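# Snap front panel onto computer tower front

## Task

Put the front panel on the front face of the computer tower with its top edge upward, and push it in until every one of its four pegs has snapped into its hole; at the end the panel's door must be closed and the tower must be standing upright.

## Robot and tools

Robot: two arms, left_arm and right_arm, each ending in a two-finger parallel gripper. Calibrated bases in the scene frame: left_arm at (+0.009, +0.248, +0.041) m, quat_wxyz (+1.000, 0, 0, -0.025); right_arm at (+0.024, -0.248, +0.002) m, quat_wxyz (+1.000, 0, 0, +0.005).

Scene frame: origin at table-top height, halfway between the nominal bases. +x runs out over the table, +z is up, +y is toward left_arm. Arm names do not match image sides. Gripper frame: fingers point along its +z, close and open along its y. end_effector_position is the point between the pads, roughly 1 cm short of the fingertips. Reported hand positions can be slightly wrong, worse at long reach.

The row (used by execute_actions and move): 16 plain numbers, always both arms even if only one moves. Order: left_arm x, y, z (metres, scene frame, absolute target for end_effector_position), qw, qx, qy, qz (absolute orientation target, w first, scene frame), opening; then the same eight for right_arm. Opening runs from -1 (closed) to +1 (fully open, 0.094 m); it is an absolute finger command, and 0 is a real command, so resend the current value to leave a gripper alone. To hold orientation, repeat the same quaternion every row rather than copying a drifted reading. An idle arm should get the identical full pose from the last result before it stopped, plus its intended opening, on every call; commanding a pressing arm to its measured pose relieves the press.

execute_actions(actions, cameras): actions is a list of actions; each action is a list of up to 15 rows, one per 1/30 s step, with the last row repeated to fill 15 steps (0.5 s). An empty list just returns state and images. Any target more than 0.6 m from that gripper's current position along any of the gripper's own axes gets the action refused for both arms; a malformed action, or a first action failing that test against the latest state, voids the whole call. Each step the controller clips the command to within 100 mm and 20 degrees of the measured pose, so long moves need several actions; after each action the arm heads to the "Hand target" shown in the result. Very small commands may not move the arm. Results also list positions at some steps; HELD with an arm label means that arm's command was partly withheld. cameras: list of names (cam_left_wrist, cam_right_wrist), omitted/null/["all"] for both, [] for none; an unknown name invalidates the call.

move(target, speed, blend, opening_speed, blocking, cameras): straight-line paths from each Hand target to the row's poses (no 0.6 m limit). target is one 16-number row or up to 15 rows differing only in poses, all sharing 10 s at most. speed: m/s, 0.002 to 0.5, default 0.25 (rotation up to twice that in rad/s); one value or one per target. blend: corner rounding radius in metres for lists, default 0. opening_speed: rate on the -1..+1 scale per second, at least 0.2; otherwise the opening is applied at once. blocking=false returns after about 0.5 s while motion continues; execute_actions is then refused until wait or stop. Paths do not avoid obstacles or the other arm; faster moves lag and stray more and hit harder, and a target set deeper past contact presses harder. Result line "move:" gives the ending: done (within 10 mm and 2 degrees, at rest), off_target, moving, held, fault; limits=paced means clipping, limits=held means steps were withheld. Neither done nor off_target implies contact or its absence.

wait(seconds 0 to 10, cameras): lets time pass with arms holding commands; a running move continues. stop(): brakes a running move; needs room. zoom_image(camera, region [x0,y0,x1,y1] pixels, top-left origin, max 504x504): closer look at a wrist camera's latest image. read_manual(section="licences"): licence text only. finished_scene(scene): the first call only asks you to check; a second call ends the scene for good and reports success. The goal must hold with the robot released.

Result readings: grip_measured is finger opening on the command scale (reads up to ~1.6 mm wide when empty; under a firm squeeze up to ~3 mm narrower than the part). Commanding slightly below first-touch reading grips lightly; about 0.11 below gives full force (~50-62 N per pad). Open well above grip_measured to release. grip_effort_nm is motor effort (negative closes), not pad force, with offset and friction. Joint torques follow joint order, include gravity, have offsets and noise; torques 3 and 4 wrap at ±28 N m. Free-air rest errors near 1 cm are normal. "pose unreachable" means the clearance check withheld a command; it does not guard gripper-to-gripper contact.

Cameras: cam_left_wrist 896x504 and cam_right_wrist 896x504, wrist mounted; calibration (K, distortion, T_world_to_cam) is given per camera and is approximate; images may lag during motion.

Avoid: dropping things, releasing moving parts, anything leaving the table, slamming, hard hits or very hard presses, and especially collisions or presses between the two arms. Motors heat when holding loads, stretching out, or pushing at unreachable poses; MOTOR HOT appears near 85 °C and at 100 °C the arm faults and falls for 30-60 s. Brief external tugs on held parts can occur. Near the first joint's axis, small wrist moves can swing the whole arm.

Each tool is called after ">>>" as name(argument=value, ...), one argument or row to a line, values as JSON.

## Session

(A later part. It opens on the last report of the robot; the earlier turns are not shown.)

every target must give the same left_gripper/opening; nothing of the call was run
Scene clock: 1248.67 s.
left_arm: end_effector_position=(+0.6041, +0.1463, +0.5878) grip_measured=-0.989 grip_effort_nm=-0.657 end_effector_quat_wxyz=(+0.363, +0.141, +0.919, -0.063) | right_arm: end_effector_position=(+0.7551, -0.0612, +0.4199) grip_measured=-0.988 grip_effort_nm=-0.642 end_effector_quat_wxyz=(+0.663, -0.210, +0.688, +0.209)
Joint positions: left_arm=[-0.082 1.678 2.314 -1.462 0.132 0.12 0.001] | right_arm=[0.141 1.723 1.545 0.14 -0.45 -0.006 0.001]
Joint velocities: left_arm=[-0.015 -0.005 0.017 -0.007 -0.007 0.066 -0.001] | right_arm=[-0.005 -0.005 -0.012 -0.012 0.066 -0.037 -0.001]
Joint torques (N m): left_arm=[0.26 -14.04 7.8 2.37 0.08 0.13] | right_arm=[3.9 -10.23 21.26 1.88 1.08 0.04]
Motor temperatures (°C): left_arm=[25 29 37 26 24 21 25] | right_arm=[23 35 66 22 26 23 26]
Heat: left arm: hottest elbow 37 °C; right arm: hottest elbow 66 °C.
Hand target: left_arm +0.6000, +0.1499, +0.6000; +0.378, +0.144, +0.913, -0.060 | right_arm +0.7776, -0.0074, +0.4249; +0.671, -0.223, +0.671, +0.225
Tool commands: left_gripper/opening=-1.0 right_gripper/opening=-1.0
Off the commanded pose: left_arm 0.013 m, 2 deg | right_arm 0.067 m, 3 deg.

>>> move(
  target=[
    [0.60,0.10,0.60,0.378,0.144,0.913,-0.060,-1,0.68,-0.11,0.43,0.671,-0.224,0.671,0.224,-1],
    [0.578,0,0.60,0.375,-0.173,0.910,-0.035,-1,0.5,-0.26,0.36,0.671,-0.224,0.671,0.224,-1],
  ],
)

>>> zoom_image(
  camera="cam_left_wrist",
  region=[450, 60, 750, 300],
)

Scene clock: 1256.27 s.
left_arm: end_effector_position=(+0.5728, +0.0007, +0.6021) grip_measured=-0.989 grip_effort_nm=-0.652 end_effector_quat_wxyz=(+0.377, -0.165, +0.911, -0.031) | right_arm: end_effector_position=(+0.5036, -0.2551, +0.3520) grip_measured=-0.988 grip_effort_nm=-0.642 end_effector_quat_wxyz=(+0.665, -0.222, +0.675, +0.230)
Joint positions: left_arm=[-0.478 1.863 2.642 -1.678 -0.421 -0.737 0.001] | right_arm=[-0.323 1.169 0.759 0.393 -0.964 0.001 0.001]
Joint velocities: left_arm=[-0.015 -0.005 0.012 0.007 -0.037 -0.022 0.001] | right_arm=[0.005 -0.005 -0.002 0.002 0.037 0.007 0]
Joint torques (N m): left_arm=[0.32 -12.45 9.74 1.24 -0.41 -0.05] | right_arm=[-1.96 -8.82 9.61 1.74 -0.12 0.11]
Motor temperatures (°C): left_arm=[25 29 37 26 24 21 25] | right_arm=[23 35 66 22 26 23 26]
Heat: left arm: hottest elbow 37 °C; right arm: hottest elbow 66 °C.
Hand target: left_arm +0.5791, -0.0027, +0.6006; +0.378, -0.171, +0.909, -0.034 | right_arm +0.5004, -0.2590, +0.3596; +0.672, -0.221, +0.670, +0.226
Off the commanded pose: left_arm 0.006 m, 1 deg | right_arm 0.010 m, 1 deg.
joint sent to its limit (left arm) — joint 4 (wrist pitch), lower limit. The joint targets still meet the commanded pose.
move: done
camera_calibration:
cam_left_wrist: T_world_to_cam=[[0.270942, -0.947042, 0.172342, -0.257268], [-0.897098, -0.31334, -0.311503, 0.741304], [0.349008, -0.0702082, -0.934486, 0.450473], [0, 0, 0, 1]] pos_world=[0.577508, 0.0202635, 0.696216]
cam_right_wrist: T_world_to_cam=[[0.592461, -0.805335, -0.0206244, -0.497994], [-0.359795, -0.241611, -0.901205, 0.47616], [0.720789, 0.54135, -0.432901, 0.0145113], [0, 0, 0, 1]] pos_world=[0.455903, -0.293862, 0.425129]

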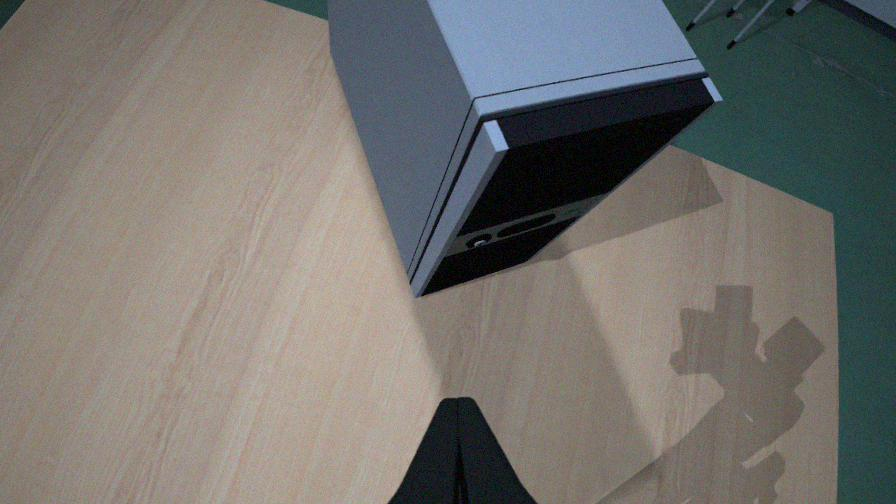

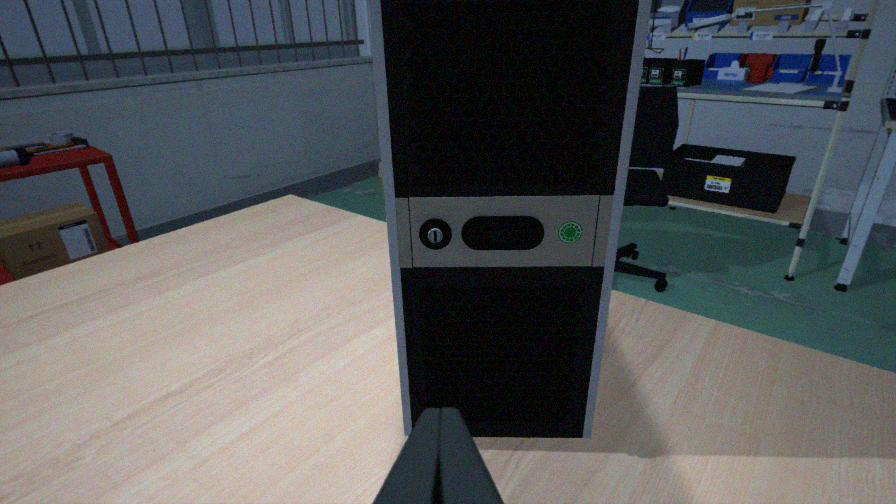

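Scaled by 1.680 from the camera's 896x504 image, which has a finer 1280x720 frame.

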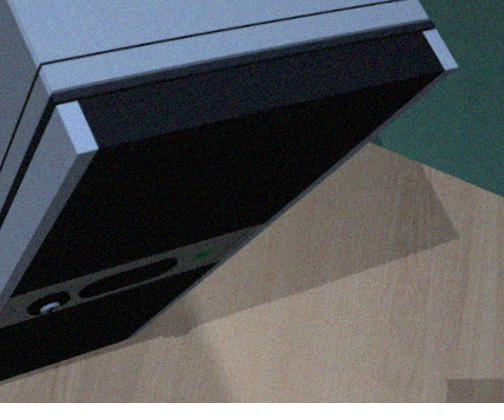

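>>> zoom_image(
  camera="cam_left_wrist",
  region=[440, 60, 600, 180],
)

>>> zoom_image(
  camera="cam_left_wrist",
  region=[600, 30, 760, 150],
)

>>> zoom_image(
  camera="cam_left_wrist",
  region=[380, 180, 540, 310],
)

Scaled by 3.150 from the camera's 896x504 image, which has a finer 1280x720 frame.

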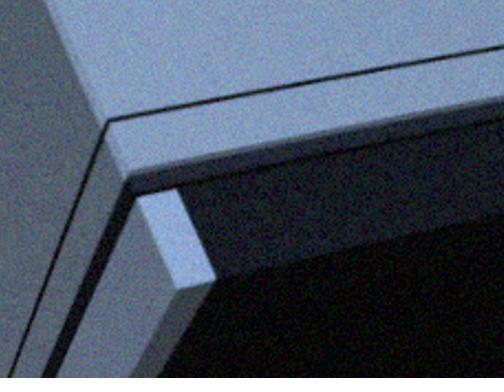

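Scaled by 3.150 from the camera's 896x504 image, which has a finer 1280x720 frame.

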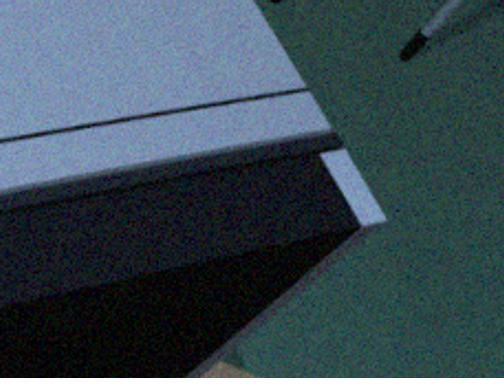

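Scaled by 3.150 from the camera's 896x504 image, which has a finer 1280x720 frame.

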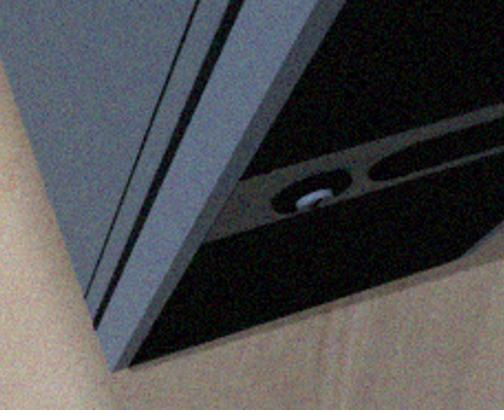

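>>> finished_scene(
  scene=1,
)

The scene is finished: the task was done.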